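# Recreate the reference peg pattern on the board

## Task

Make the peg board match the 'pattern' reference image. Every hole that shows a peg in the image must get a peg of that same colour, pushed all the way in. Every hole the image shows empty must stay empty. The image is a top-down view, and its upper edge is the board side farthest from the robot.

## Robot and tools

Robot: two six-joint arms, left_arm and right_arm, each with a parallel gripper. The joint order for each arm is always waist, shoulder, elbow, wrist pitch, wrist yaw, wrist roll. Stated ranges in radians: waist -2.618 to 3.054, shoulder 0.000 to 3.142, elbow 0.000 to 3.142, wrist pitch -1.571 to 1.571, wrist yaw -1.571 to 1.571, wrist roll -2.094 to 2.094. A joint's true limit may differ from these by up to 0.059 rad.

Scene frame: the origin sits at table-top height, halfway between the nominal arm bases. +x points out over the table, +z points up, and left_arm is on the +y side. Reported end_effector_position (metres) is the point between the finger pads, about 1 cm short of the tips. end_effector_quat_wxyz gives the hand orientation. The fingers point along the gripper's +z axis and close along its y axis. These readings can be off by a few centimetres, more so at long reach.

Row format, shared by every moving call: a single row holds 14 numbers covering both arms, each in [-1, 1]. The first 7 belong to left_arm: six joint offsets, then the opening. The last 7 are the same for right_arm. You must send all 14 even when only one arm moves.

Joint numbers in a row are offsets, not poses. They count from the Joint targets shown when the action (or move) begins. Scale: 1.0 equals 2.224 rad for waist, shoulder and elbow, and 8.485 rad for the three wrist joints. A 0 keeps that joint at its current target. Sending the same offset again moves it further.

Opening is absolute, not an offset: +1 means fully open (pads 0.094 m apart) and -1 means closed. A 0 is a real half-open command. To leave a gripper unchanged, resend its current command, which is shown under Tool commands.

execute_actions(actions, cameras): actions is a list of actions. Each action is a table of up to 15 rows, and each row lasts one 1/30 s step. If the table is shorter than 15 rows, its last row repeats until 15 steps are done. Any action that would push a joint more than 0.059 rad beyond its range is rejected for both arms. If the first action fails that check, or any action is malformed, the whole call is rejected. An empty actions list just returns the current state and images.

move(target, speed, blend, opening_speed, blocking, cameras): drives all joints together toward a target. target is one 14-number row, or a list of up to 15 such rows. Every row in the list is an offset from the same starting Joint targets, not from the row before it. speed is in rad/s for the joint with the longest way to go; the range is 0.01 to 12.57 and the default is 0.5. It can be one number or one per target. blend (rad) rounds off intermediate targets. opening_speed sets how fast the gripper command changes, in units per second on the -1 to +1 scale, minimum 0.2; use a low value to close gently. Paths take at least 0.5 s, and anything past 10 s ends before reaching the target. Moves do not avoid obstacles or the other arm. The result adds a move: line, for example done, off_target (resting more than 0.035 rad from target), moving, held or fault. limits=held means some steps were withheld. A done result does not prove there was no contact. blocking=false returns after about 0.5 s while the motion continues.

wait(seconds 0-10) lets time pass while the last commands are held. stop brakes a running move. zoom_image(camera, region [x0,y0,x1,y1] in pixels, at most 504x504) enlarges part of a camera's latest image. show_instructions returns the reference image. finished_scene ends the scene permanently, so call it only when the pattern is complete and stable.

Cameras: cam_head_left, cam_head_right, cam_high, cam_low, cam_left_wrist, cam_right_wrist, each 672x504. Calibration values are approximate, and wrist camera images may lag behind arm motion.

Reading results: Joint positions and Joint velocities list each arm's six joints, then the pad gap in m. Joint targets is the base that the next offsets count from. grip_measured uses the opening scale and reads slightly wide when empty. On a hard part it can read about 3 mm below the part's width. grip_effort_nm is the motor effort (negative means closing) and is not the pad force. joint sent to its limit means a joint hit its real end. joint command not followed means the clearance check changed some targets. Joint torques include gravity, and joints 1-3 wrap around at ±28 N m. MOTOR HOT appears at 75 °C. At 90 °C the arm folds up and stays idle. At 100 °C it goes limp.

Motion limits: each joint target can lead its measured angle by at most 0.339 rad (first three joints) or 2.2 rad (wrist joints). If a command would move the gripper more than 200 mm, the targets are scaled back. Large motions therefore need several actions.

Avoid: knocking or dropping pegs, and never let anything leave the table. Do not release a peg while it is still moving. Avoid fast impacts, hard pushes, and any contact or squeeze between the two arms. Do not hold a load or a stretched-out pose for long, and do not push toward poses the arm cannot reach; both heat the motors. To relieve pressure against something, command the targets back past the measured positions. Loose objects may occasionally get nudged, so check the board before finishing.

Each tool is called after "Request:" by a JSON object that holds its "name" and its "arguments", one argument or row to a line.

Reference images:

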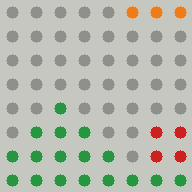

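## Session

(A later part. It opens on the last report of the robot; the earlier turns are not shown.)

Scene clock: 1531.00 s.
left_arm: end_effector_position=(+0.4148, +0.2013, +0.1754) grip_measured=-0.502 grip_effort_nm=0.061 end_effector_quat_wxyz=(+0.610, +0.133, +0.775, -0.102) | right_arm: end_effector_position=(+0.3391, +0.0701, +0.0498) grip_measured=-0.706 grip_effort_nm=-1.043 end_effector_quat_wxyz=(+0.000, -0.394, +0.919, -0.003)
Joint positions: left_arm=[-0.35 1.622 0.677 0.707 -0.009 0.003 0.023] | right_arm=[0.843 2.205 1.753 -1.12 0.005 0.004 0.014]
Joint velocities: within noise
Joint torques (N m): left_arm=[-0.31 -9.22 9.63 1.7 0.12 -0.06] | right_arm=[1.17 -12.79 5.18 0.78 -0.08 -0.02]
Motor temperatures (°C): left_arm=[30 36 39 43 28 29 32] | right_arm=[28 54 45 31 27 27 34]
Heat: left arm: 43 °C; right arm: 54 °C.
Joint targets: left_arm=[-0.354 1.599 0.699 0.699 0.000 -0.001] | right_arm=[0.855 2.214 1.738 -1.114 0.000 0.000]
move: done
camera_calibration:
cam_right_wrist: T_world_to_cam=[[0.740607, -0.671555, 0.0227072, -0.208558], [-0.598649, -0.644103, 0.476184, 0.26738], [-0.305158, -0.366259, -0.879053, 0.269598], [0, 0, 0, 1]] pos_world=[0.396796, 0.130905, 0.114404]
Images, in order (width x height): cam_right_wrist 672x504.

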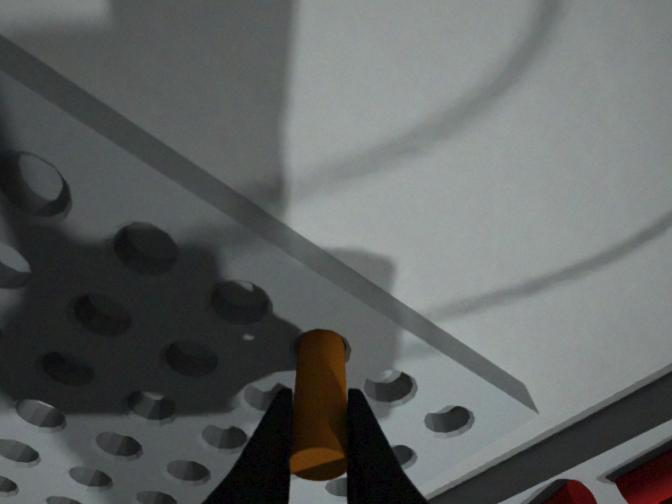

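Request:
{"name": "move", "arguments": {
  "target": [0,0,0,0,0,0,-0.5,0,0.006,-0.0175,0.0056,0,0,-0.9],
  "speed": 0.1,
  "cameras": ["cam_right_wrist"]
}}

Request:
{"name": "zoom_image", "arguments": {
  "camera": "cam_right_wrist",
  "region": [230, 220, 430, 420]
}}

Scene clock: 1543.57 s.
left_arm: end_effector_position=(+0.4147, +0.2014, +0.1750) grip_measured=-0.502 grip_effort_nm=0.056 end_effector_quat_wxyz=(+0.609, +0.133, +0.775, -0.101) | right_arm: end_effector_position=(+0.3392, +0.0702, +0.0426) grip_measured=-0.706 grip_effort_nm=-1.043 end_effector_quat_wxyz=(+0.004, -0.394, +0.919, -0.001)
Joint positions: left_arm=[-0.35 1.622 0.677 0.705 -0.009 0.003 0.023] | right_arm=[0.843 2.205 1.724 -1.084 0.005 0.004 0.014]
Joint velocities: within noise
Joint torques (N m): left_arm=[-0.29 -9.28 9.54 1.7 0.08 -0.07] | right_arm=[1.18 -11.49 4.29 0.94 -0.07 -0.03]
Motor temperatures (°C): left_arm=[30 36 39 44 28 29 32] | right_arm=[28 56 44 31 27 27 34]
Heat: left arm: 44 °C; right arm: 56 °C.
Joint targets: left_arm=[-0.354 1.599 0.699 0.699 0.000 -0.001] | right_arm=[0.855 2.227 1.699 -1.066 0.000 0.000]
move: done
camera_calibration:
cam_right_wrist: T_world_to_cam=[[0.740489, -0.671678, 0.022901, -0.208345], [-0.601028, -0.646584, 0.469781, 0.272137], [-0.300734, -0.361632, -0.882486, 0.261591], [0, 0, 0, 1]] pos_world=[0.396509, 0.130618, 0.107777]
Images, in order (width x height): cam_right_wrist 672x504.

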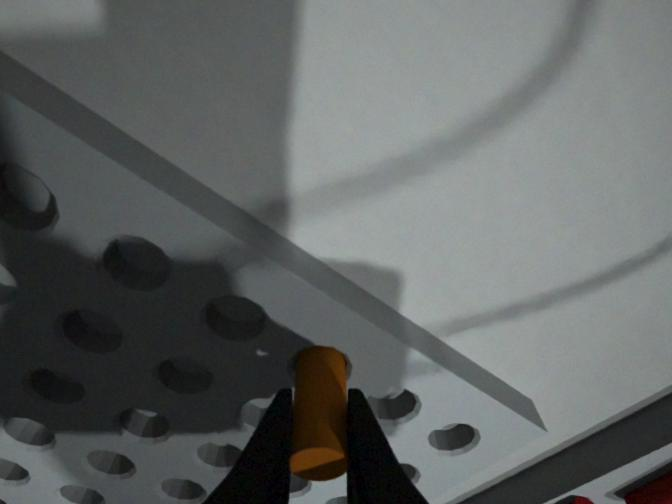

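Scaled by 2.520 from the camera's 672x504 image, which has a finer 960x720 frame.

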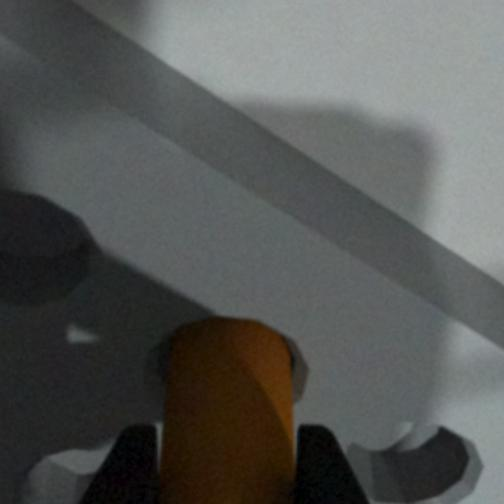

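Request:
{"name": "move", "arguments": {
  "target": [
    [0,0,0,0,0,0,-0.5,0,0.0035,-0.009,0.003,0,0,-0.9],
    [0,0,0,0,0,0,-0.5,-0.002,0,-0.008,0.002,0,0,-0.45]
  ],
  "speed": 0.1,
  "cameras": ["cam_right_wrist"]
}}

Scene clock: 1550.00 s.
left_arm: end_effector_position=(+0.4146, +0.2014, +0.1747) grip_measured=-0.502 grip_effort_nm=0.056 end_effector_quat_wxyz=(+0.608, +0.133, +0.776, -0.101) | right_arm: end_effector_position=(+0.3366, +0.0674, +0.0320) grip_measured=-0.453 grip_effort_nm=0.110 end_effector_quat_wxyz=(-0.002, -0.394, +0.919, -0.004)
Joint positions: left_arm=[-0.35 1.622 0.677 0.704 -0.009 0.003 0.023] | right_arm=[0.843 2.213 1.693 -1.058 0.005 0.004 0.026]
Joint velocities: within noise
Joint torques (N m): left_arm=[-0.27 -9.25 9.59 1.71 0.11 -0.06] | right_arm=[0.75 -12.25 5.38 0.81 -0.07 -0.02]
Motor temperatures (°C): left_arm=[30 36 39 44 28 29 32] | right_arm=[28 55 44 31 27 27 34]
Heat: left arm: 44 °C; right arm: 55 °C.
Joint targets: left_arm=[-0.354 1.599 0.699 0.699 0.000 -0.001] | right_arm=[0.850 2.227 1.682 -1.049 0.000 0.000]
move: done; target 2's new numbers were sent with right_arm's elbow 0.037 rad from that target
camera_calibration:
cam_right_wrist: T_world_to_cam=[[0.740646, -0.671514, 0.0226528, -0.208069], [-0.597074, -0.642333, 0.480532, 0.271837], [-0.308133, -0.36943, -0.876684, 0.253382], [0, 0, 0, 1]] pos_world=[0.394487, 0.128495, 0.0962232]
Images, in order (width x height): cam_right_wrist 672x504.

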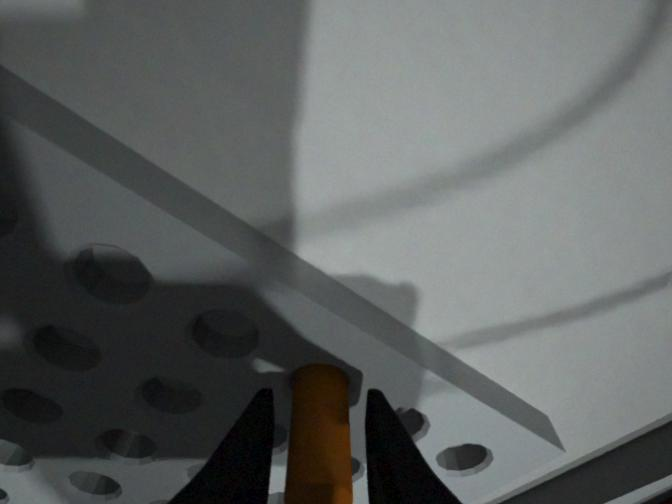

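Request:
{"name": "move", "arguments": {
  "target": [
    [0,0,0,0,0,0,-0.5,0,-0.0315,0.063,-0.0248,0,0,-0.45],
    [0,0,0,0,0,0,0,0,-0.2819,-0.0818,-0.0178,0,0,0],
    [0.0081,0.388,0.7518,-0.2569,0,0,0,-0.3822,-0.5067,-0.3516,0.0058,0,0,0]
  ],
  "speed": [0.3,1.0,1.0],
  "cameras": ["cam_left_wrist","cam_right_wrist"]
}}

Scene clock: 1576.10 s.
left_arm: end_effector_position=(+0.4208, +0.2027, +0.0952) grip_measured=-0.001 grip_effort_nm=0.066 end_effector_quat_wxyz=(+0.006, +0.168, +0.986, +0.002) | right_arm: end_effector_position=(+0.2917, -0.2420, +0.1511) grip_measured=-0.002 grip_effort_nm=0.110 end_effector_quat_wxyz=(+0.174, +0.013, +0.985, -0.003)
Joint positions: left_arm=[-0.342 2.432 2.342 -1.469 -0.006 0.002 0.047] | right_arm=[0.007 1.122 0.914 -1.012 0.004 0.004 0.047]
Joint velocities: within noise
Joint torques (N m): left_arm=[0.47 -11.19 10.04 -0.12 0.05 -0.07] | right_arm=[-0.64 -4.88 5.97 1.52 -0.05 -0.02]
Motor temperatures (°C): left_arm=[30 36 39 44 28 29 32] | right_arm=[28 51 45 31 27 27 33]
Heat: left arm: 44 °C; right arm: 51 °C.
Joint targets: left_arm=[-0.336 2.462 2.372 -1.481 0.000 -0.001] | right_arm=[0.000 1.101 0.900 -1.000 0.001 0.000]
move: done
camera_calibration:
cam_left_wrist: T_world_to_cam=[[-0.303104, -0.952716, -0.021439, 0.319254], [-0.863752, 0.265157, 0.428515, 0.316927], [-0.402568, 0.148402, -0.90328, 0.31938], [0, 0, 0, 1]] pos_world=[0.499086, 0.172727, 0.159526]
cam_right_wrist: T_world_to_cam=[[-0.0101292, -0.999585, 0.0269543, -0.246376], [-0.98947, 0.0139117, 0.144071, 0.313199], [-0.144386, -0.0252112, -0.9892, 0.282186], [0, 0, 0, 1]] pos_world=[0.348149, -0.243516, 0.240657]
Images, in order (width x height): cam_left_wrist 672x504, cam_right_wrist 672x504.

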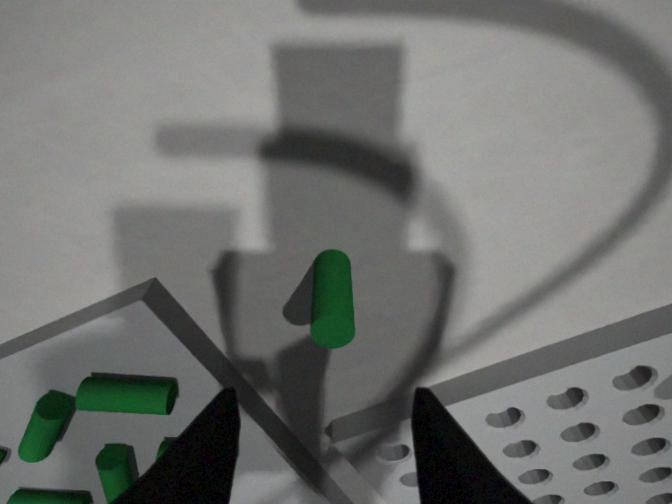

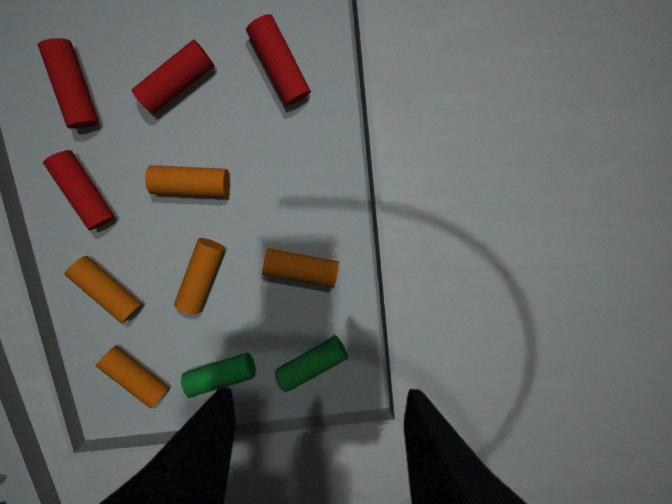

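Request:
{"name": "move", "arguments": {
  "target": [
    [0,0,0,0,0,0,0,0.1133,0.2581,0.027,0.0064,0.0281,-0.1342,0],
    [0,0.0058,-0.0863,0.0232,0,0,0,0.1133,0.2581,0.027,0.0064,0.0281,-0.1342,-0.1],
    [0,0.0058,-0.0863,0.0232,0,0,-0.9,0.1133,0.2581,0.027,0.0064,0.0281,-0.1342,-0.1],
    [0,-0.0953,-0.0665,-0.0081,0,0,-0.9,0.1133,0.2581,0.027,0.0064,0.0281,-0.1342,-0.1]
  ],
  "speed": [1.0,0.3,0.3,0.6],
  "cameras": ["cam_left_wrist","cam_right_wrist"]
}}

Scene clock: 1610.77 s.
left_arm: end_effector_position=(+0.3821, +0.2162, +0.1348) grip_measured=-0.688 grip_effort_nm=-1.053 end_effector_quat_wxyz=(-0.010, +0.168, +0.986, +0.005) | right_arm: end_effector_position=(+0.2913, -0.2246, +0.0390) grip_measured=-0.097 grip_effort_nm=-0.149 end_effector_quat_wxyz=(-0.101, -0.624, +0.771, -0.079)
Joint positions: left_arm=[-0.342 2.265 2.21 -1.537 -0.006 0.002 0.015] | right_arm=[0.246 1.666 0.929 -0.946 0.232 -1.131 0.042]
Joint velocities: within noise
Joint torques (N m): left_arm=[0.53 -13.87 8.12 -0.2 0.06 -0.06] | right_arm=[0.59 -6.3 8.84 0.53 0.16 -0.05]
Motor temperatures (°C): left_arm=[30 40 38 39 28 29 32] | right_arm=[28 48 45 31 27 27 32]
Heat: left arm: 40 °C; right arm: 48 °C.
Joint targets: left_arm=[-0.336 2.250 2.224 -1.549 0.000 -0.001] | right_arm=[0.252 1.674 0.959 -0.946 0.239 -1.138]
move: done
camera_calibration:
cam_left_wrist: T_world_to_cam=[[-0.303772, -0.952482, -0.0223638, 0.321592], [-0.849901, 0.260298, 0.458163, 0.2548], [-0.430571, 0.158184, -0.888587, 0.344183], [0, 0, 0, 1]] pos_world=[0.462441, 0.185542, 0.196288]
cam_right_wrist: T_world_to_cam=[[0.983497, -0.180801, 0.00664378, -0.330665], [-0.136504, -0.717435, 0.68312, -0.105062], [-0.118742, -0.672754, -0.730276, 0.00861464], [0, 0, 0, 1]] pos_world=[0.31189, -0.129364, 0.0802581]
Images, in order (width x height): cam_left_wrist 672x504, cam_right_wrist 672x504.

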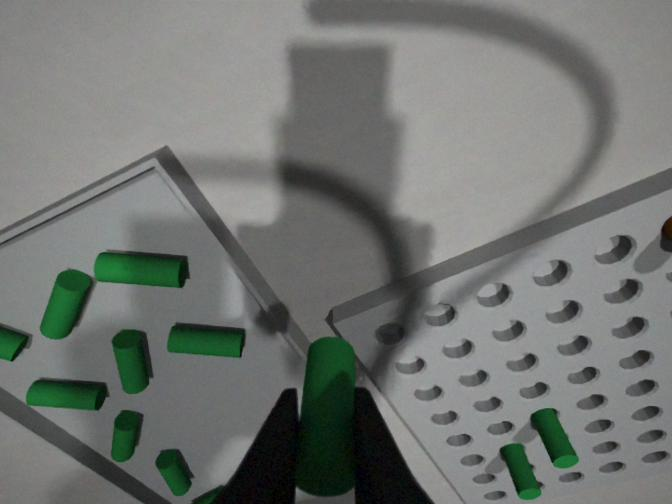

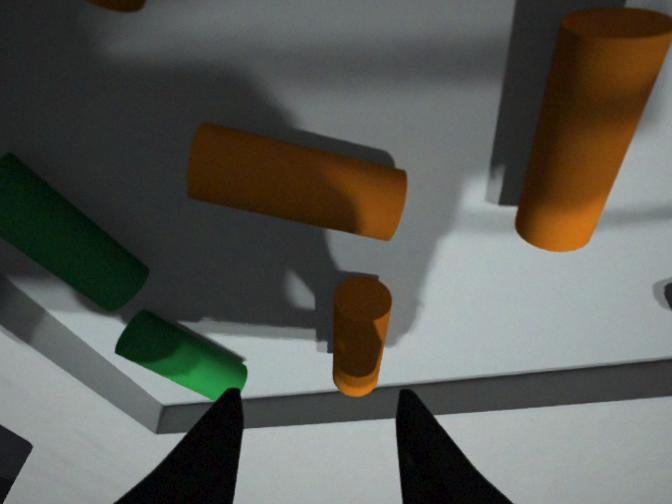

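Request:
{"name": "move", "arguments": {
  "target": [
    [0,0,0,0,0,0,-0.9,0,0.0441,-0.0234,0.0131,0,0,-0.1],
    [-0.2626,-0.2473,-0.3705,0.0364,0,-0.0368,-0.9,0,0.0441,-0.0234,0.0131,0,0,-0.9],
    [-0.2626,-0.2001,-0.4631,0.0682,0,-0.0368,-0.9,0,-0.0683,-0.0234,-0.0116,0,0,-0.9]
  ],
  "speed": [0.3,0.8,0.4],
  "cameras": ["cam_left_wrist","cam_right_wrist"]
}}

Request:
{"name": "zoom_image", "arguments": {
  "camera": "cam_left_wrist",
  "region": [230, 220, 430, 420]
}}

Scene clock: 1682.43 s.
left_arm: end_effector_position=(+0.1646, +0.1094, +0.0564) grip_measured=-0.688 grip_effort_nm=-1.043 end_effector_quat_wxyz=(-0.004, +0.302, +0.953, +0.003) | right_arm: end_effector_position=(+0.2805, -0.2273, +0.0657) grip_measured=-0.709 grip_effort_nm=-1.048 end_effector_quat_wxyz=(-0.087, -0.624, +0.772, -0.088)
Joint positions: left_arm=[-0.923 1.792 1.202 -0.991 0 -0.304 0.015] | right_arm=[0.248 1.546 0.923 -1.027 0.236 -1.132 0.014]
Joint velocities: within noise
Joint torques (N m): left_arm=[0.31 -7.25 5.94 0.17 0.01 -0.1] | right_arm=[0.49 -8.4 4.7 0.4 0.13 -0.05]
Motor temperatures (°C): left_arm=[30 48 37 36 28 29 33] | right_arm=[28 47 44 30 27 27 32]
Heat: left arm: 48 °C; right arm: 47 °C.
Joint targets: left_arm=[-0.920 1.805 1.194 -0.971 0.000 -0.313] | right_arm=[0.252 1.523 0.908 -1.044 0.239 -1.139]
move: done
camera_calibration:
cam_left_wrist: T_world_to_cam=[[-0.55052, -0.834602, -0.019161, 0.179549], [-0.750812, 0.484955, 0.448442, 0.0933128], [-0.364978, 0.261263, -0.893607, 0.175998], [0, 0, 0, 1]] pos_world=[0.233141, 0.0586176, 0.118868]
cam_right_wrist: T_world_to_cam=[[0.983144, -0.178684, 0.0387209, -0.322201], [-0.157535, -0.720422, 0.675407, -0.120973], [-0.0927889, -0.670123, -0.736428, 0.018745], [0, 0, 0, 1]] pos_world=[0.299451, -0.132162, 0.107986]
Images, in order (width x height): cam_left_wrist 672x504, cam_right_wrist 672x504.

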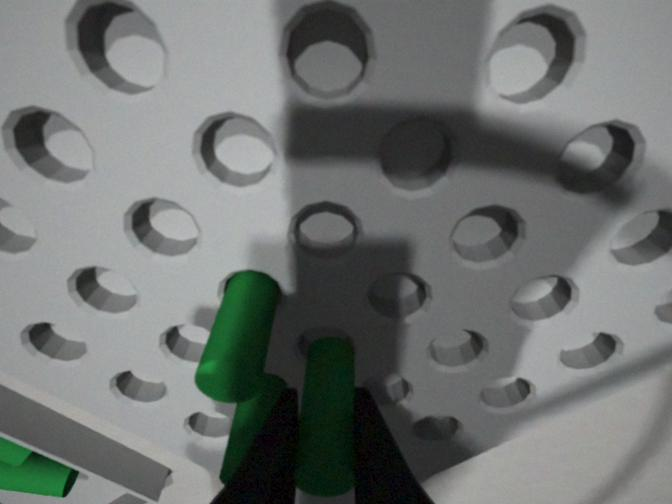

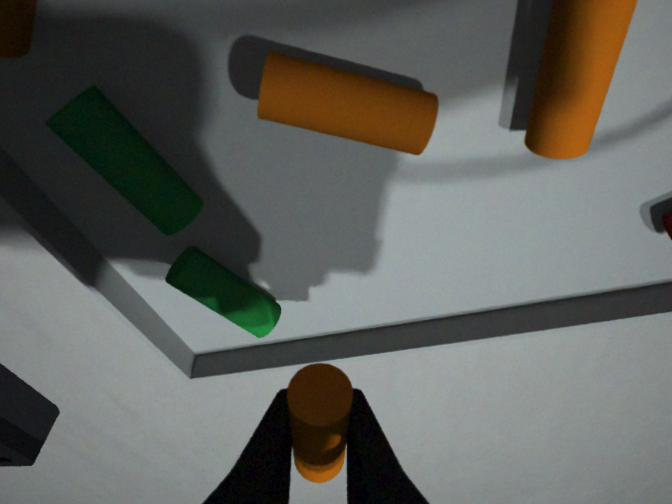

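Scaled by 2.520 from the camera's 672x504 image, which has a finer 960x720 frame.

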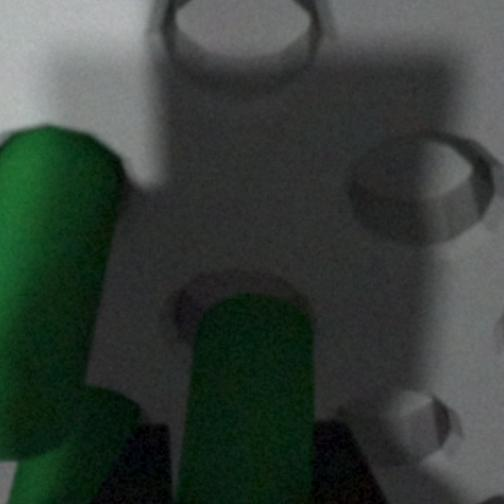

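Request:
{"name": "move", "arguments": {
  "target": [
    [0.0036,0,0,0,0,0,-0.9,0,0,0,0,0,0,-0.9],
    [0.0036,0.0071,-0.0139,0.0055,0,0,-0.9,-0.3381,-0.0553,-0.0036,0.1584,-0.0282,0.1342,-0.9]
  ],
  "speed": [0.2,0.5],
  "cameras": ["cam_left_wrist","cam_right_wrist"]
}}

Scene clock: 1698.50 s.
left_arm: end_effector_position=(+0.1674, +0.1086, +0.0550) grip_measured=-0.688 grip_effort_nm=-1.048 end_effector_quat_wxyz=(+0.000, +0.299, +0.954, +0.000) | right_arm: end_effector_position=(+0.4533, -0.4726, +0.2718) grip_measured=-0.709 grip_effort_nm=-1.048 end_effector_quat_wxyz=(+0.594, +0.205, +0.760, -0.166)
Joint positions: left_arm=[-0.918 1.792 1.196 -0.973 0 -0.304 0.015] | right_arm=[-0.496 1.434 0.916 0.276 0.011 -0.007 0.014]
Joint velocities: within noise
Joint torques (N m): left_arm=[0.59 -5.64 3.93 0.48 0.01 -0.09] | right_arm=[-0.28 -10.37 6.61 2.67 -0.13 0.07]
Motor temperatures (°C): left_arm=[30 42 36 36 28 29 34] | right_arm=[28 47 43 30 27 27 33]
Heat: left arm: 42 °C; right arm: 47 °C.
Joint targets: left_arm=[-0.912 1.821 1.163 -0.924 0.000 -0.313] | right_arm=[-0.500 1.400 0.900 0.300 0.000 0.000]
move: off_target (left_arm); left_arm: the wrist pitch is farthest, 0.049 rad from its target
camera_calibration:
cam_left_wrist: T_world_to_cam=[[-0.545889, -0.837716, -0.0154072, 0.17963], [-0.75654, 0.484922, 0.438746, 0.0978884], [-0.360073, 0.251163, -0.898479, 0.176441], [0, 0, 0, 1]] pos_world=[0.235646, 0.0586955, 0.118348]
cam_right_wrist: T_world_to_cam=[[-0.518496, -0.854283, 0.0369252, -0.181974], [-0.587646, 0.324629, -0.74114, 0.664125], [0.621156, -0.405977, -0.670335, -0.194591], [0, 0, 0, 1]] pos_world=[0.416789, -0.450051, 0.368487]
Images, in order (width x height): cam_left_wrist 672x504, cam_right_wrist 672x504.

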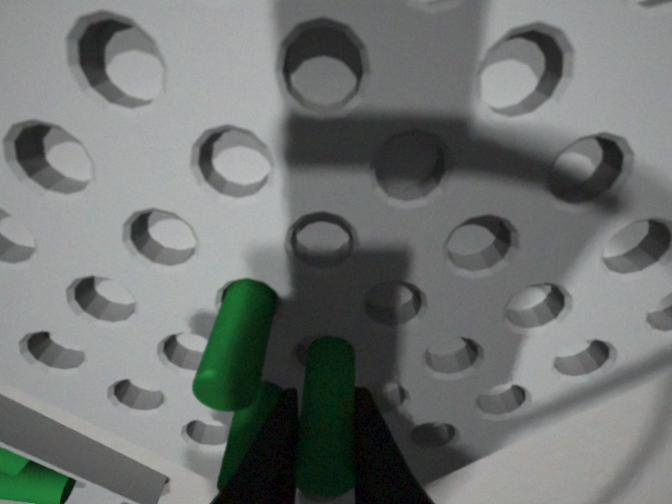

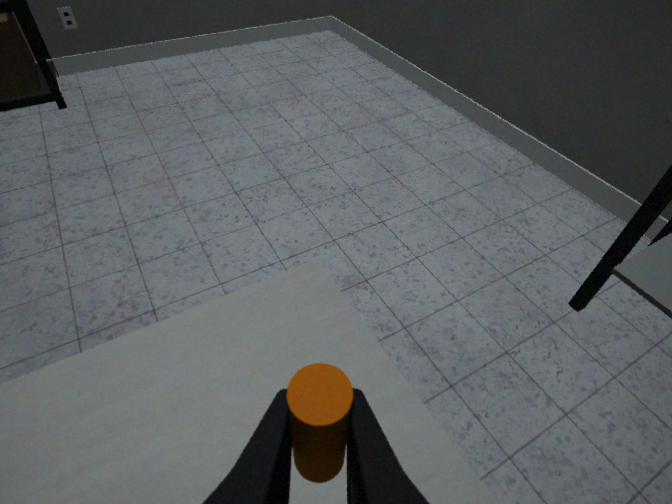

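Request:
{"name": "move", "arguments": {
  "target": [
    [0.0036,-0.0364,0.0576,-0.0225,0,0,-0.9,0,0.2968,-0.1664,0.1155,0,0,-0.9],
    [0.0036,-0.0094,0.0171,-0.0072,0,0,-0.9,0,0.2968,-0.1664,0.1155,0,0,-0.9],
    [0.0036,-0.0094,0.0171,-0.0072,0,0,-0.9,0,0.3525,-0.1664,0.1301,0,0,-0.9]
  ],
  "speed": [0.8,0.3,0.12],
  "cameras": ["cam_left_wrist","cam_right_wrist"]
}}

Request:
{"name": "zoom_image", "arguments": {
  "camera": "cam_left_wrist",
  "region": [230, 220, 430, 420]
}}

Scene clock: 1726.43 s.
left_arm: end_effector_position=(+0.1679, +0.1116, +0.0609) grip_measured=-0.688 grip_effort_nm=-1.048 end_effector_quat_wxyz=(-0.003, +0.296, +0.955, +0.002) | right_arm: end_effector_position=(+0.4412, -0.4654, +0.0461) grip_measured=-0.709 grip_effort_nm=-1.048 end_effector_quat_wxyz=(+0.590, +0.206, +0.763, -0.164)
Joint positions: left_arm=[-0.91 1.784 1.211 -1.005 0.001 -0.304 0.015] | right_arm=[-0.496 2.169 0.536 1.379 0.01 -0.006 0.014]
Joint velocities: within noise
Joint torques (N m): left_arm=[0.46 -6.79 5.85 0.19 -0.02 -0.1] | right_arm=[-0.28 -8.34 2.63 2.67 -0.13 0.07]
Motor temperatures (°C): left_arm=[30 38 36 36 28 29 34] | right_arm=[28 47 44 37 27 27 33]
Heat: left arm: 38 °C; right arm: 47 °C.
Joint targets: left_arm=[-0.904 1.800 1.201 -0.985 0.000 -0.313] | right_arm=[-0.500 2.184 0.529 1.403 0.000 0.000]
move: done
camera_calibration:
cam_left_wrist: T_world_to_cam=[[-0.53962, -0.841723, -0.0176845, 0.182136], [-0.757873, 0.476503, 0.445615, 0.0949671], [-0.366658, 0.253866, -0.89505, 0.181844], [0, 0, 0, 1]] pos_world=[0.236932, 0.0618917, 0.123662]
cam_right_wrist: T_world_to_cam=[[-0.517783, -0.854759, 0.0358713, -0.174383], [-0.595334, 0.329886, -0.732634, 0.49298], [0.614393, -0.400701, -0.679677, -0.329512], [0, 0, 0, 1]] pos_world=[0.405644, -0.443718, 0.143468]
Images, in order (width x height): cam_left_wrist 672x504, cam_right_wrist 672x504.

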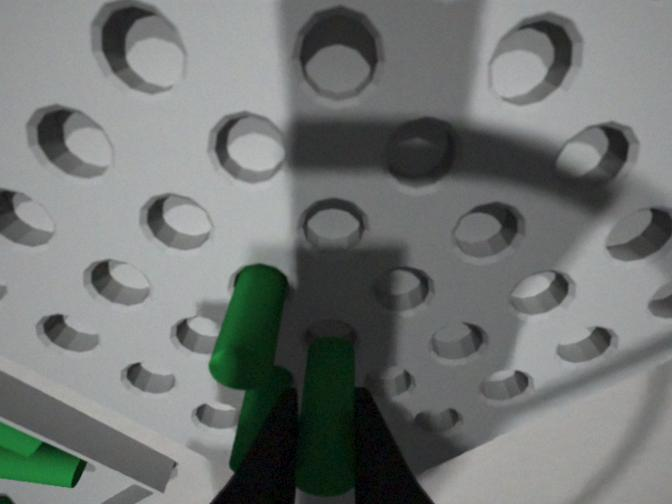

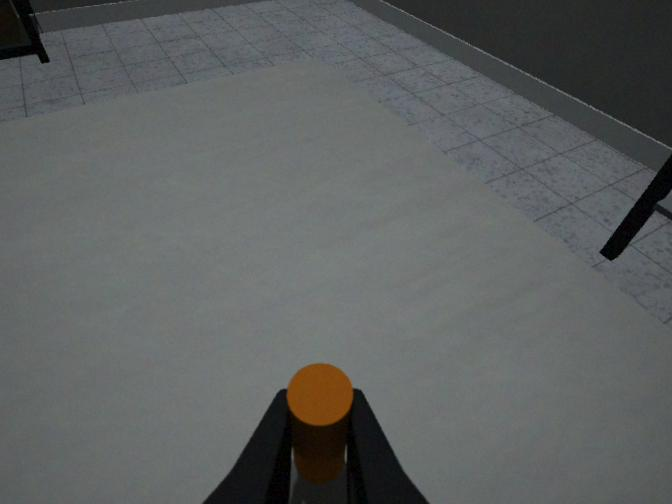

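Scaled by 2.520 from the camera's 672x504 image, which has a finer 960x720 frame.

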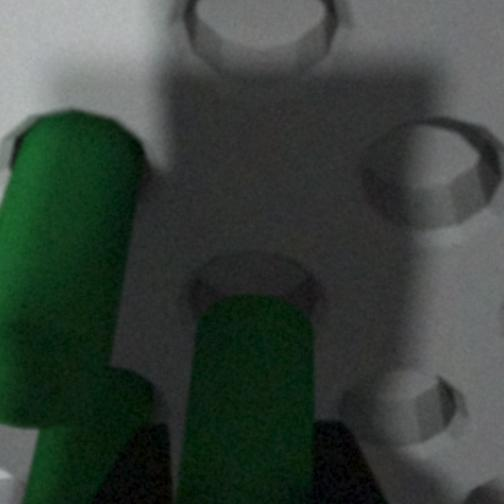

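Request:
{"name": "move", "arguments": {
  "target": [
    [0,0.0092,-0.018,0.0071,0,0,-0.9,0,0,0,0,0,0,-0.5],
    [0,0.0092,-0.018,0.0071,0,0,-0.9,0,-0.2626,0.0769,-0.077,0,0,-0.5]
  ],
  "speed": [0.1,0.6],
  "opening_speed": 1,
  "cameras": ["cam_left_wrist","cam_right_wrist"]
}}

Scene clock: 1738.67 s.
left_arm: end_effector_position=(+0.1683, +0.1111, +0.0467) grip_measured=-0.688 grip_effort_nm=-1.043 end_effector_quat_wxyz=(-0.001, +0.295, +0.955, +0.001) | right_arm: end_effector_position=(+0.4535, -0.4726, +0.1855) grip_measured=-0.502 grip_effort_nm=0.120 end_effector_quat_wxyz=(+0.607, +0.203, +0.750, -0.169)
Joint positions: left_arm=[-0.91 1.802 1.173 -0.944 0.001 -0.305 0.015] | right_arm=[-0.496 1.625 0.671 0.746 0.01 -0.005 0.023]
Joint velocities: within noise
Joint torques (N m): left_arm=[0.5 -6.74 5.48 0.19 0.01 -0.11] | right_arm=[-0.27 -10.37 9.81 2.49 -0.12 0.07]
Motor temperatures (°C): left_arm=[30 37 36 36 28 29 34] | right_arm=[28 47 43 38 27 27 33]
Heat: left arm: 37 °C; right arm: 47 °C.
Joint targets: left_arm=[-0.904 1.820 1.161 -0.925 0.000 -0.313] | right_arm=[-0.500 1.600 0.700 0.750 0.000 0.000]
move: done
camera_calibration:
cam_left_wrist: T_world_to_cam=[[-0.539206, -0.842015, -0.0163317, 0.181652], [-0.759228, 0.477616, 0.442104, 0.10213], [-0.364458, 0.250785, -0.896815, 0.169422], [0, 0, 0, 1]] pos_world=[0.237235, 0.0616863, 0.109755]
cam_right_wrist: T_world_to_cam=[[-0.519229, -0.853932, 0.0346548, -0.177829], [-0.566042, 0.313233, -0.76255, 0.589094], [0.640311, -0.415554, -0.646001, -0.27033], [0, 0, 0, 1]] pos_world=[0.414213, -0.448714, 0.280743]
Images, in order (width x height): cam_left_wrist 672x504, cam_right_wrist 672x504.

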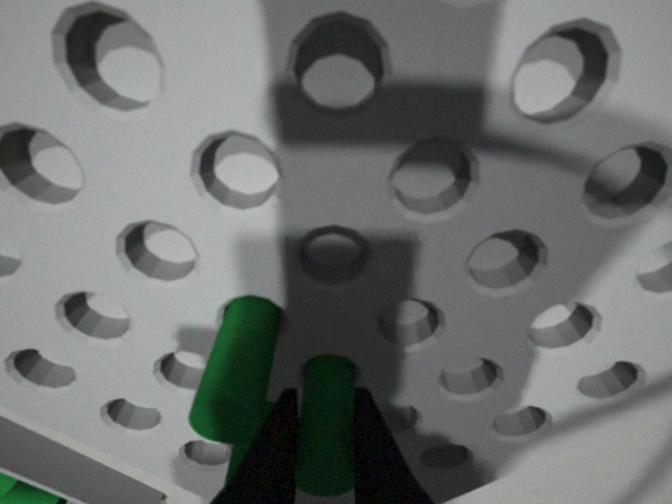

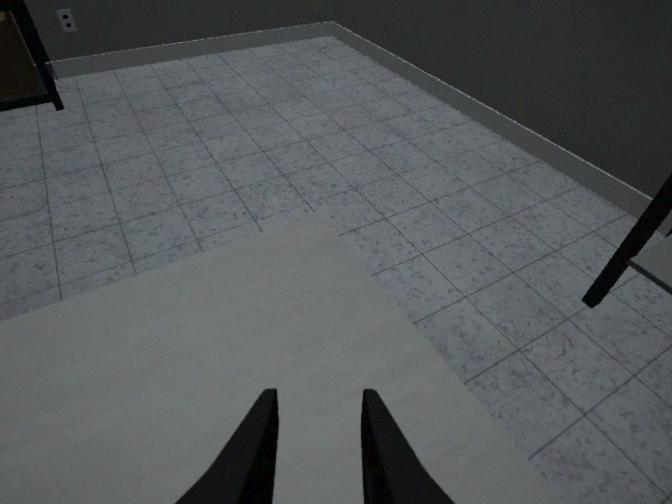

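Request:
{"name": "move", "arguments": {
  "target": [
    [0,0,-0.0027,0.0009,0,0,-0.9,0,0.3781,0.7001,-0.2521,0,0,-0.5],
    [0,0,-0.0027,0.0009,0,0,-0.55,0.0013,0.3795,0.6241,-0.2351,0,0,-0.5],
    [0,-0.0315,0.0603,-0.0239,0,0,-0.55,0.0013,0.3795,0.6241,-0.2351,0,0,-0.9],
    [0.2041,0.036,0.2648,-0.0442,0,0,-0.2,0.0013,0.2788,0.634,-0.26,0,0,-0.9],
    [0.4101,0.1906,0.3251,-0.0424,0.0285,-0.1003,-0.2,0.0013,0.2788,0.634,-0.26,0,0,-0.9]
  ],
  "speed": [1.4,0.4,0.3,0.9,0.9],
  "cameras": ["cam_left_wrist","cam_right_wrist"]
}}

Scene clock: 1786.83 s.
left_arm: end_effector_position=(+0.3840, +0.3234, +0.0688) grip_measured=-0.201 grip_effort_nm=0.056 end_effector_quat_wxyz=(-0.100, -0.551, +0.825, -0.076) | right_arm: end_effector_position=(+0.4211, -0.4537, +0.1204) grip_measured=-0.698 grip_effort_nm=-1.053 end_effector_quat_wxyz=(-0.011, +0.257, +0.966, -0.002)
Joint positions: left_arm=[0.012 2.224 1.856 -1.29 0.236 -1.148 0.038] | right_arm=[-0.496 2.245 2.099 -1.446 0.009 -0.005 0.014]
Joint velocities: within noise
Joint torques (N m): left_arm=[-0.46 -10.48 9.51 -0.11 0.22 -0.19] | right_arm=[0.01 -16.47 7.62 0.57 -0.11 0.07]
Motor temperatures (°C): left_arm=[30 36 36 35 28 29 34] | right_arm=[27 52 45 36 27 27 32]
Heat: left arm: 36 °C; right arm: 52 °C.
Joint targets: left_arm=[0.008 2.244 1.884 -1.285 0.242 -1.164] | right_arm=[-0.497 2.220 2.111 -1.456 0.000 0.000]
move: done
camera_calibration:
cam_left_wrist: T_world_to_cam=[[0.933507, -0.358484, -0.00738288, -0.24545], [-0.268237, -0.711868, 0.649071, 0.336619], [-0.237937, -0.603931, -0.760692, 0.433111], [0, 0, 0, 1]] pos_world=[0.422477, 0.413207, 0.109162]
cam_right_wrist: T_world_to_cam=[[-0.475283, -0.879439, 0.0263086, -0.205381], [-0.759315, 0.425102, 0.492675, 0.496191], [-0.444462, 0.214184, -0.869816, 0.485771], [0, 0, 0, 1]] pos_world=[0.495057, -0.495597, 0.183473]
Images, in order (width x height): cam_left_wrist 672x504, cam_right_wrist 672x504.

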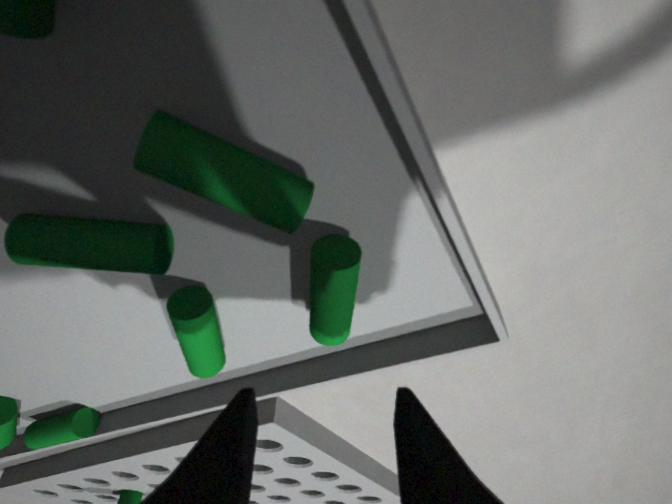

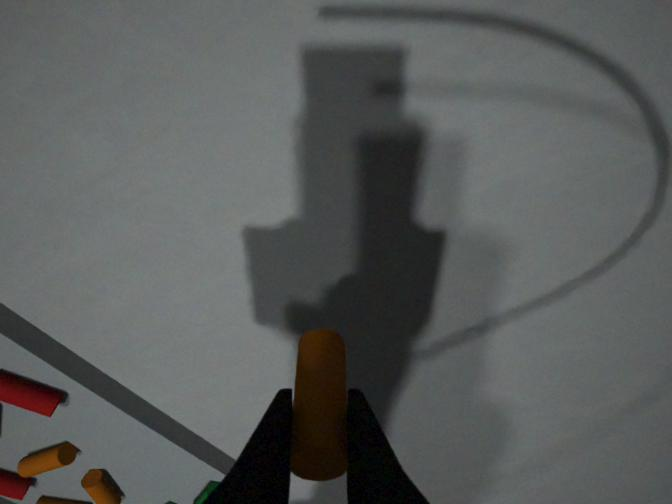

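Request:
{"name": "move", "arguments": {
  "target": [
    [0.009,0.0342,-0.0436,0.0159,0.0285,-0.1372,-0.2,0.5787,-0.0585,-0.1219,0.0196,0,-0.0253,-0.9],
    [0.009,0.0342,-0.0436,0.0159,0.0285,-0.1372,-0.2,0.5787,-0.0319,-0.2086,0.0434,0,-0.0253,-0.9]
  ],
  "speed": [0.8,0.3],
  "cameras": []
}}

target 1 of 2 would take left_arm's wrist roll more than 0.059 radians past the lower end of its range (-2.094 radians), so nothing of the call was run. Give that joint a number nearer 0 in that row, or first move the joint away from that end.
Scene clock: 1817.33 s.
left_arm: end_effector_position=(+0.3840, +0.3233, +0.0688) grip_measured=-0.201 grip_effort_nm=0.051 end_effector_quat_wxyz=(-0.100, -0.551, +0.825, -0.076) | right_arm: end_effector_position=(+0.4211, -0.4537, +0.1204) grip_measured=-0.698 grip_effort_nm=-1.048 end_effector_quat_wxyz=(-0.011, +0.257, +0.966, -0.002)
Joint positions: left_arm=[0.012 2.224 1.856 -1.29 0.236 -1.149 0.038] | right_arm=[-0.496 2.245 2.099 -1.446 0.009 -0.005 0.014]
Joint velocities: within noise
Joint torques (N m): left_arm=[-0.49 -10.5 9.59 -0.13 0.18 -0.2] | right_arm=[0.01 -16.44 7.64 0.57 -0.12 0.06]
Motor temperatures (°C): left_arm=[30 39 38 34 28 29 33] | right_arm=[27 62 46 33 27 27 33]
Heat: left arm: 39 °C; right arm: 62 °C.
Joint targets: left_arm=[0.008 2.244 1.884 -1.285 0.242 -1.164] | right_arm=[-0.497 2.220 2.111 -1.456 0.000 0.000]
Tool commands: left_gripper/opening=-0.2 right_gripper/opening=-0.9

Yaw/roll displacement should be 0 now.

Request:
{"name": "move", "arguments": {
  "target": [
    [0.009,0.0342,-0.0436,0.0159,0,0,-0.2,0.5787,-0.0585,-0.1219,0.0196,0,-0.0253,-0.9],
    [0.009,0.0342,-0.0436,0.0159,0,0,-0.2,0.5787,-0.0319,-0.2086,0.0434,0,-0.0253,-0.9]
  ],
  "speed": [0.8,0.3],
  "cameras": ["cam_left_wrist","cam_right_wrist"]
}}

Request:
{"name": "zoom_image", "arguments": {
  "camera": "cam_right_wrist",
  "region": [230, 220, 430, 420]
}}

Scene clock: 1826.23 s.
left_arm: end_effector_position=(+0.3926, +0.3274, +0.0258) grip_measured=-0.201 grip_effort_nm=0.061 end_effector_quat_wxyz=(-0.099, -0.556, +0.822, -0.077) | right_arm: end_effector_position=(+0.3384, +0.0429, +0.0520) grip_measured=-0.698 grip_effort_nm=-1.048 end_effector_quat_wxyz=(-0.009, -0.468, +0.884, -0.002)
Joint positions: left_arm=[0.022 2.294 1.799 -1.163 0.237 -1.151 0.038] | right_arm=[0.795 2.142 1.661 -1.109 -0.001 -0.208 0.014]
Joint velocities: within noise
Joint torques (N m): left_arm=[0.53 -10.17 5.72 -0.08 0.18 -0.16] | right_arm=[-0.43 -12.3 5.18 0.94 -0.02 -0.05]
Motor temperatures (°C): left_arm=[30 39 38 34 28 29 33] | right_arm=[28 63 45 33 27 27 33]
Heat: left arm: 39 °C; right arm: 63 °C.
Joint targets: left_arm=[0.028 2.320 1.787 -1.150 0.242 -1.164] | right_arm=[0.790 2.149 1.647 -1.088 -0.001 -0.215]
move: done
camera_calibration:
cam_left_wrist: T_world_to_cam=[[0.937937, -0.346732, -0.00710929, -0.257922], [-0.259343, -0.714857, 0.6494, 0.367121], [-0.23025, -0.607253, -0.760413, 0.402946], [0, 0, 0, 1]] pos_world=[0.429903, 0.417699, 0.0661635]
cam_right_wrist: T_world_to_cam=[[0.840814, -0.541188, 0.0121756, -0.265243], [-0.476438, -0.729163, 0.491252, 0.209852], [-0.256981, -0.418852, -0.870932, 0.246907], [0, 0, 0, 1]] pos_world=[0.386452, 0.112888, 0.115179]
Images, in order (width x height): cam_left_wrist 672x504, cam_right_wrist 672x504.

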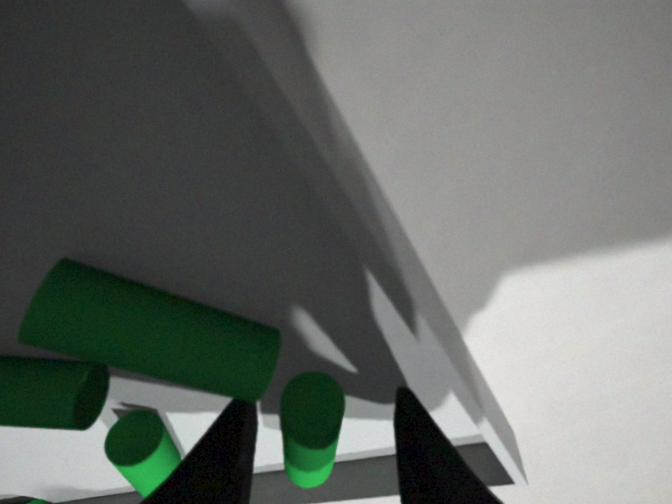

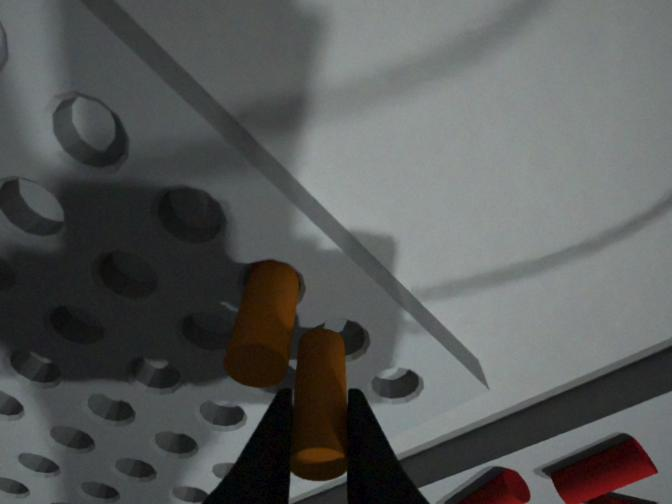

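Scaled by 2.520 from the camera's 672x504 image, which has a finer 960x720 frame.

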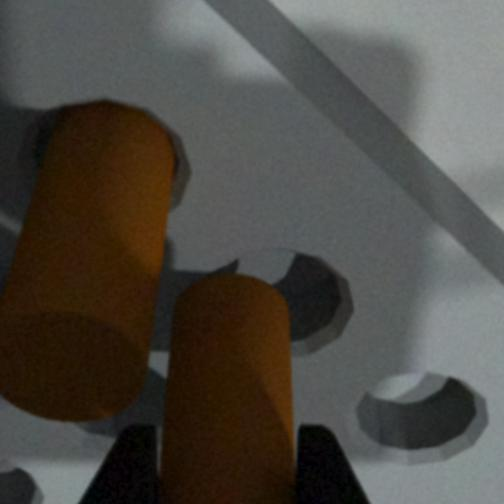

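Request:
{"name": "move", "arguments": {
  "target": [
    [0,0,0,0,0,0,-0.2,-0.0135,-0.0202,0.0243,-0.0094,0,0,-0.9],
    [0,0,0,0,0,0,-0.9,-0.0072,-0.0022,0.0018,0.0012,0,0,-0.9],
    [0,-0.1124,0,-0.0247,0,0,-0.9,-0.0072,-0.0022,0.0018,0.0012,0,0,-0.9]
  ],
  "speed": [0.4,0.3,0.5],
  "cameras": ["cam_left_wrist","cam_right_wrist"]
}}

Request:
{"name": "zoom_image", "arguments": {
  "camera": "cam_right_wrist",
  "region": [230, 220, 430, 420]
}}

Scene clock: 1854.80 s.
left_arm: end_effector_position=(+0.3625, +0.3264, +0.1069) grip_measured=-0.694 grip_effort_nm=-1.048 end_effector_quat_wxyz=(-0.088, -0.555, +0.823, -0.084) | right_arm: end_effector_position=(+0.3470, +0.0350, +0.0520) grip_measured=-0.698 grip_effort_nm=-1.048 end_effector_quat_wxyz=(-0.008, -0.455, +0.890, -0.002)
Joint positions: left_arm=[0.022 2.087 1.793 -1.337 0.238 -1.152 0.014] | right_arm=[0.766 2.142 1.661 -1.105 -0.001 -0.208 0.014]
Joint velocities: within noise
Joint torques (N m): left_arm=[0.43 -12.71 6.43 -0.41 0.16 -0.19] | right_arm=[0.8 -12.77 5.56 1.02 -0.01 -0.04]
Motor temperatures (°C): left_arm=[30 42 37 34 28 29 33] | right_arm=[27 56 44 32 27 27 33]
Heat: left arm: 42 °C; right arm: 56 °C.
Joint targets: left_arm=[0.028 2.070 1.787 -1.359 0.242 -1.164] | right_arm=[0.774 2.144 1.651 -1.077 -0.001 -0.214]
move: done
camera_calibration:
cam_left_wrist: T_world_to_cam=[[0.937935, -0.34635, 0.0178649, -0.232399], [-0.276251, -0.714975, 0.642259, 0.312957], [-0.209673, -0.607332, -0.76628, 0.450221], [0, 0, 0, 1]] pos_world=[0.398829, 0.416699, 0.148148]
cam_right_wrist: T_world_to_cam=[[0.824696, -0.565427, 0.0129982, -0.270381], [-0.498694, -0.716138, 0.488314, 0.215693], [-0.266797, -0.409192, -0.872571, 0.249007], [0, 0, 0, 1]] pos_world=[0.396981, 0.103478, 0.115465]
Images, in order (width x height): cam_left_wrist 672x504, cam_right_wrist 672x504.

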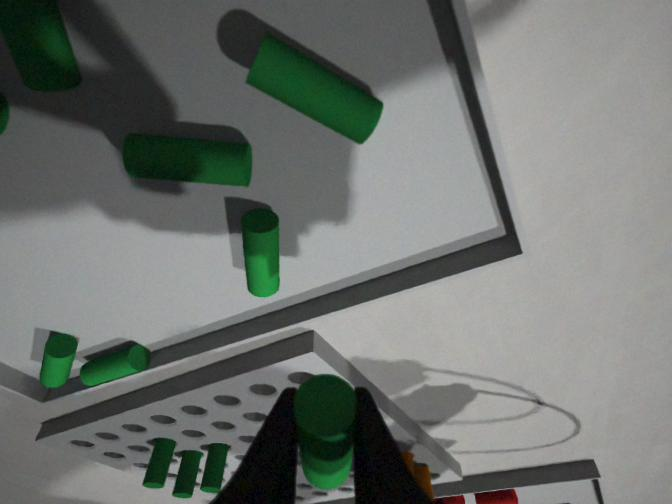

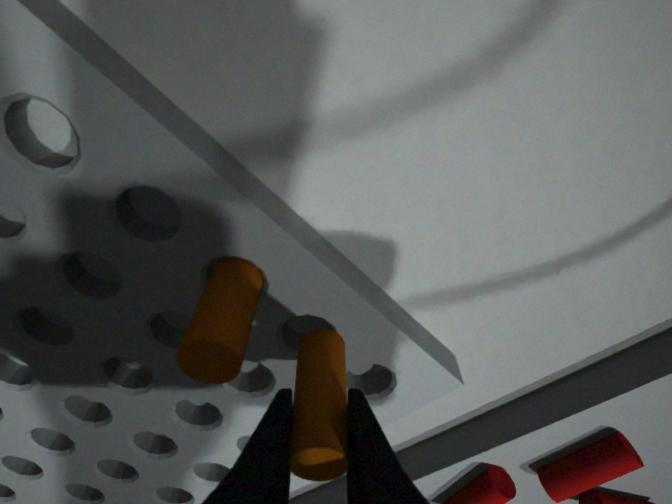

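Scaled by 2.520 from the camera's 672x504 image, which has a finer 960x720 frame.

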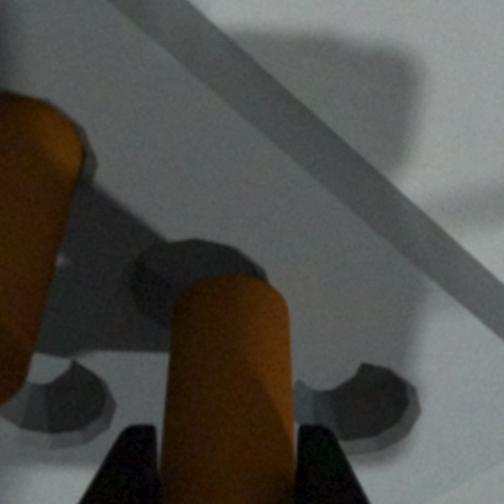

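Request:
{"name": "move", "arguments": {
  "target": [
    [0,-0.1124,0,-0.0247,0,0,-0.9,0.0009,-0.0234,0.0256,-0.0132,0,0,-0.9],
    [-0.1718,-0.3013,-0.3988,0.1955,-0.0285,0.1372,-0.9,0.0054,0.0036,-0.0058,0.0009,0,0,-0.9]
  ],
  "speed": [0.4,0.8],
  "cameras": ["cam_right_wrist","cam_left_wrist"]
}}

Request:
{"name": "zoom_image", "arguments": {
  "camera": "cam_right_wrist",
  "region": [230, 220, 430, 420]
}}

Scene clock: 1882.67 s.
left_arm: end_effector_position=(+0.4138, +0.1978, +0.2674) grip_measured=-0.694 grip_effort_nm=-1.043 end_effector_quat_wxyz=(+0.607, +0.135, +0.775, -0.112) | right_arm: end_effector_position=(+0.3458, +0.0400, +0.0496) grip_measured=-0.698 grip_effort_nm=-1.048 end_effector_quat_wxyz=(-0.002, -0.460, +0.888, +0.000)
Joint positions: left_arm=[-0.351 1.431 0.915 0.277 0.01 -0.009 0.014] | right_arm=[0.777 2.142 1.651 -1.084 -0.001 -0.209 0.014]
Joint velocities: within noise
Joint torques (N m): left_arm=[-0.34 -9.26 7.47 1.99 -0.11 0.09] | right_arm=[0.91 -12.03 5.24 0.88 -0.01 -0.04]
Motor temperatures (°C): left_arm=[30 42 36 34 28 29 34] | right_arm=[28 56 44 32 27 27 34]
Heat: left arm: 42 °C; right arm: 56 °C.
Joint targets: left_arm=[-0.354 1.400 0.900 0.299 0.000 0.000] | right_arm=[0.787 2.152 1.638 -1.070 -0.001 -0.215]
move: done; joint sent to its limit at target 1
camera_calibration:
cam_left_wrist: T_world_to_cam=[[-0.323565, -0.945512, 0.0362442, 0.307738], [-0.615271, 0.181143, -0.767221, 0.471991], [0.718851, -0.270546, -0.640358, 0.0213529], [0, 0, 0, 1]] pos_world=[0.374626, 0.211249, 0.364641]
cam_right_wrist: T_world_to_cam=[[0.830965, -0.5561, 0.0158075, -0.26922], [-0.494804, -0.725789, 0.477912, 0.21923], [-0.254294, -0.40495, -0.878266, 0.244385], [0, 0, 0, 1]] pos_world=[0.394334, 0.108366, 0.114118]
Images, in order (width x height): cam_left_wrist 672x504, cam_right_wrist 672x504.

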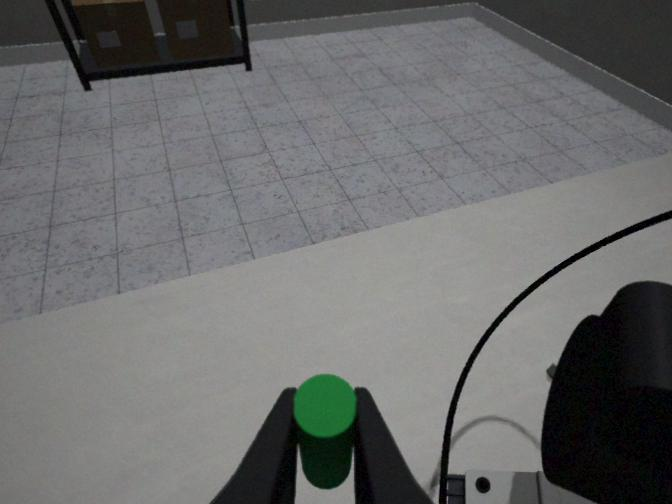

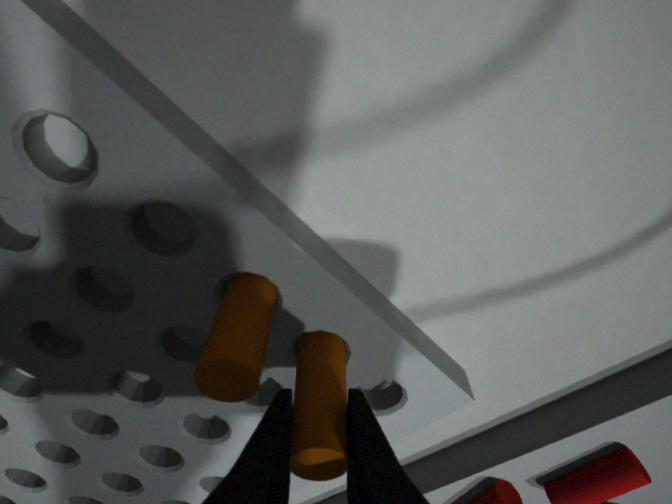

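Scaled by 2.520 from the camera's 672x504 image, which has a finer 960x720 frame.

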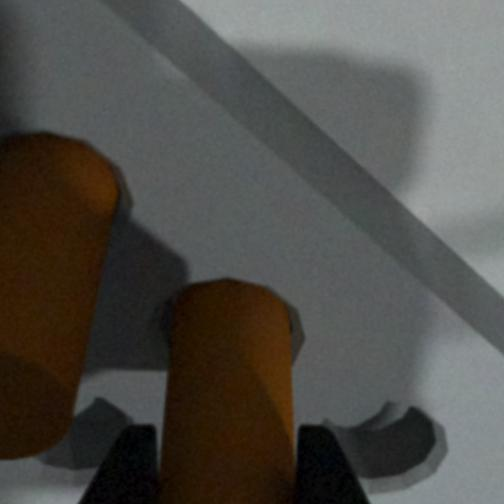

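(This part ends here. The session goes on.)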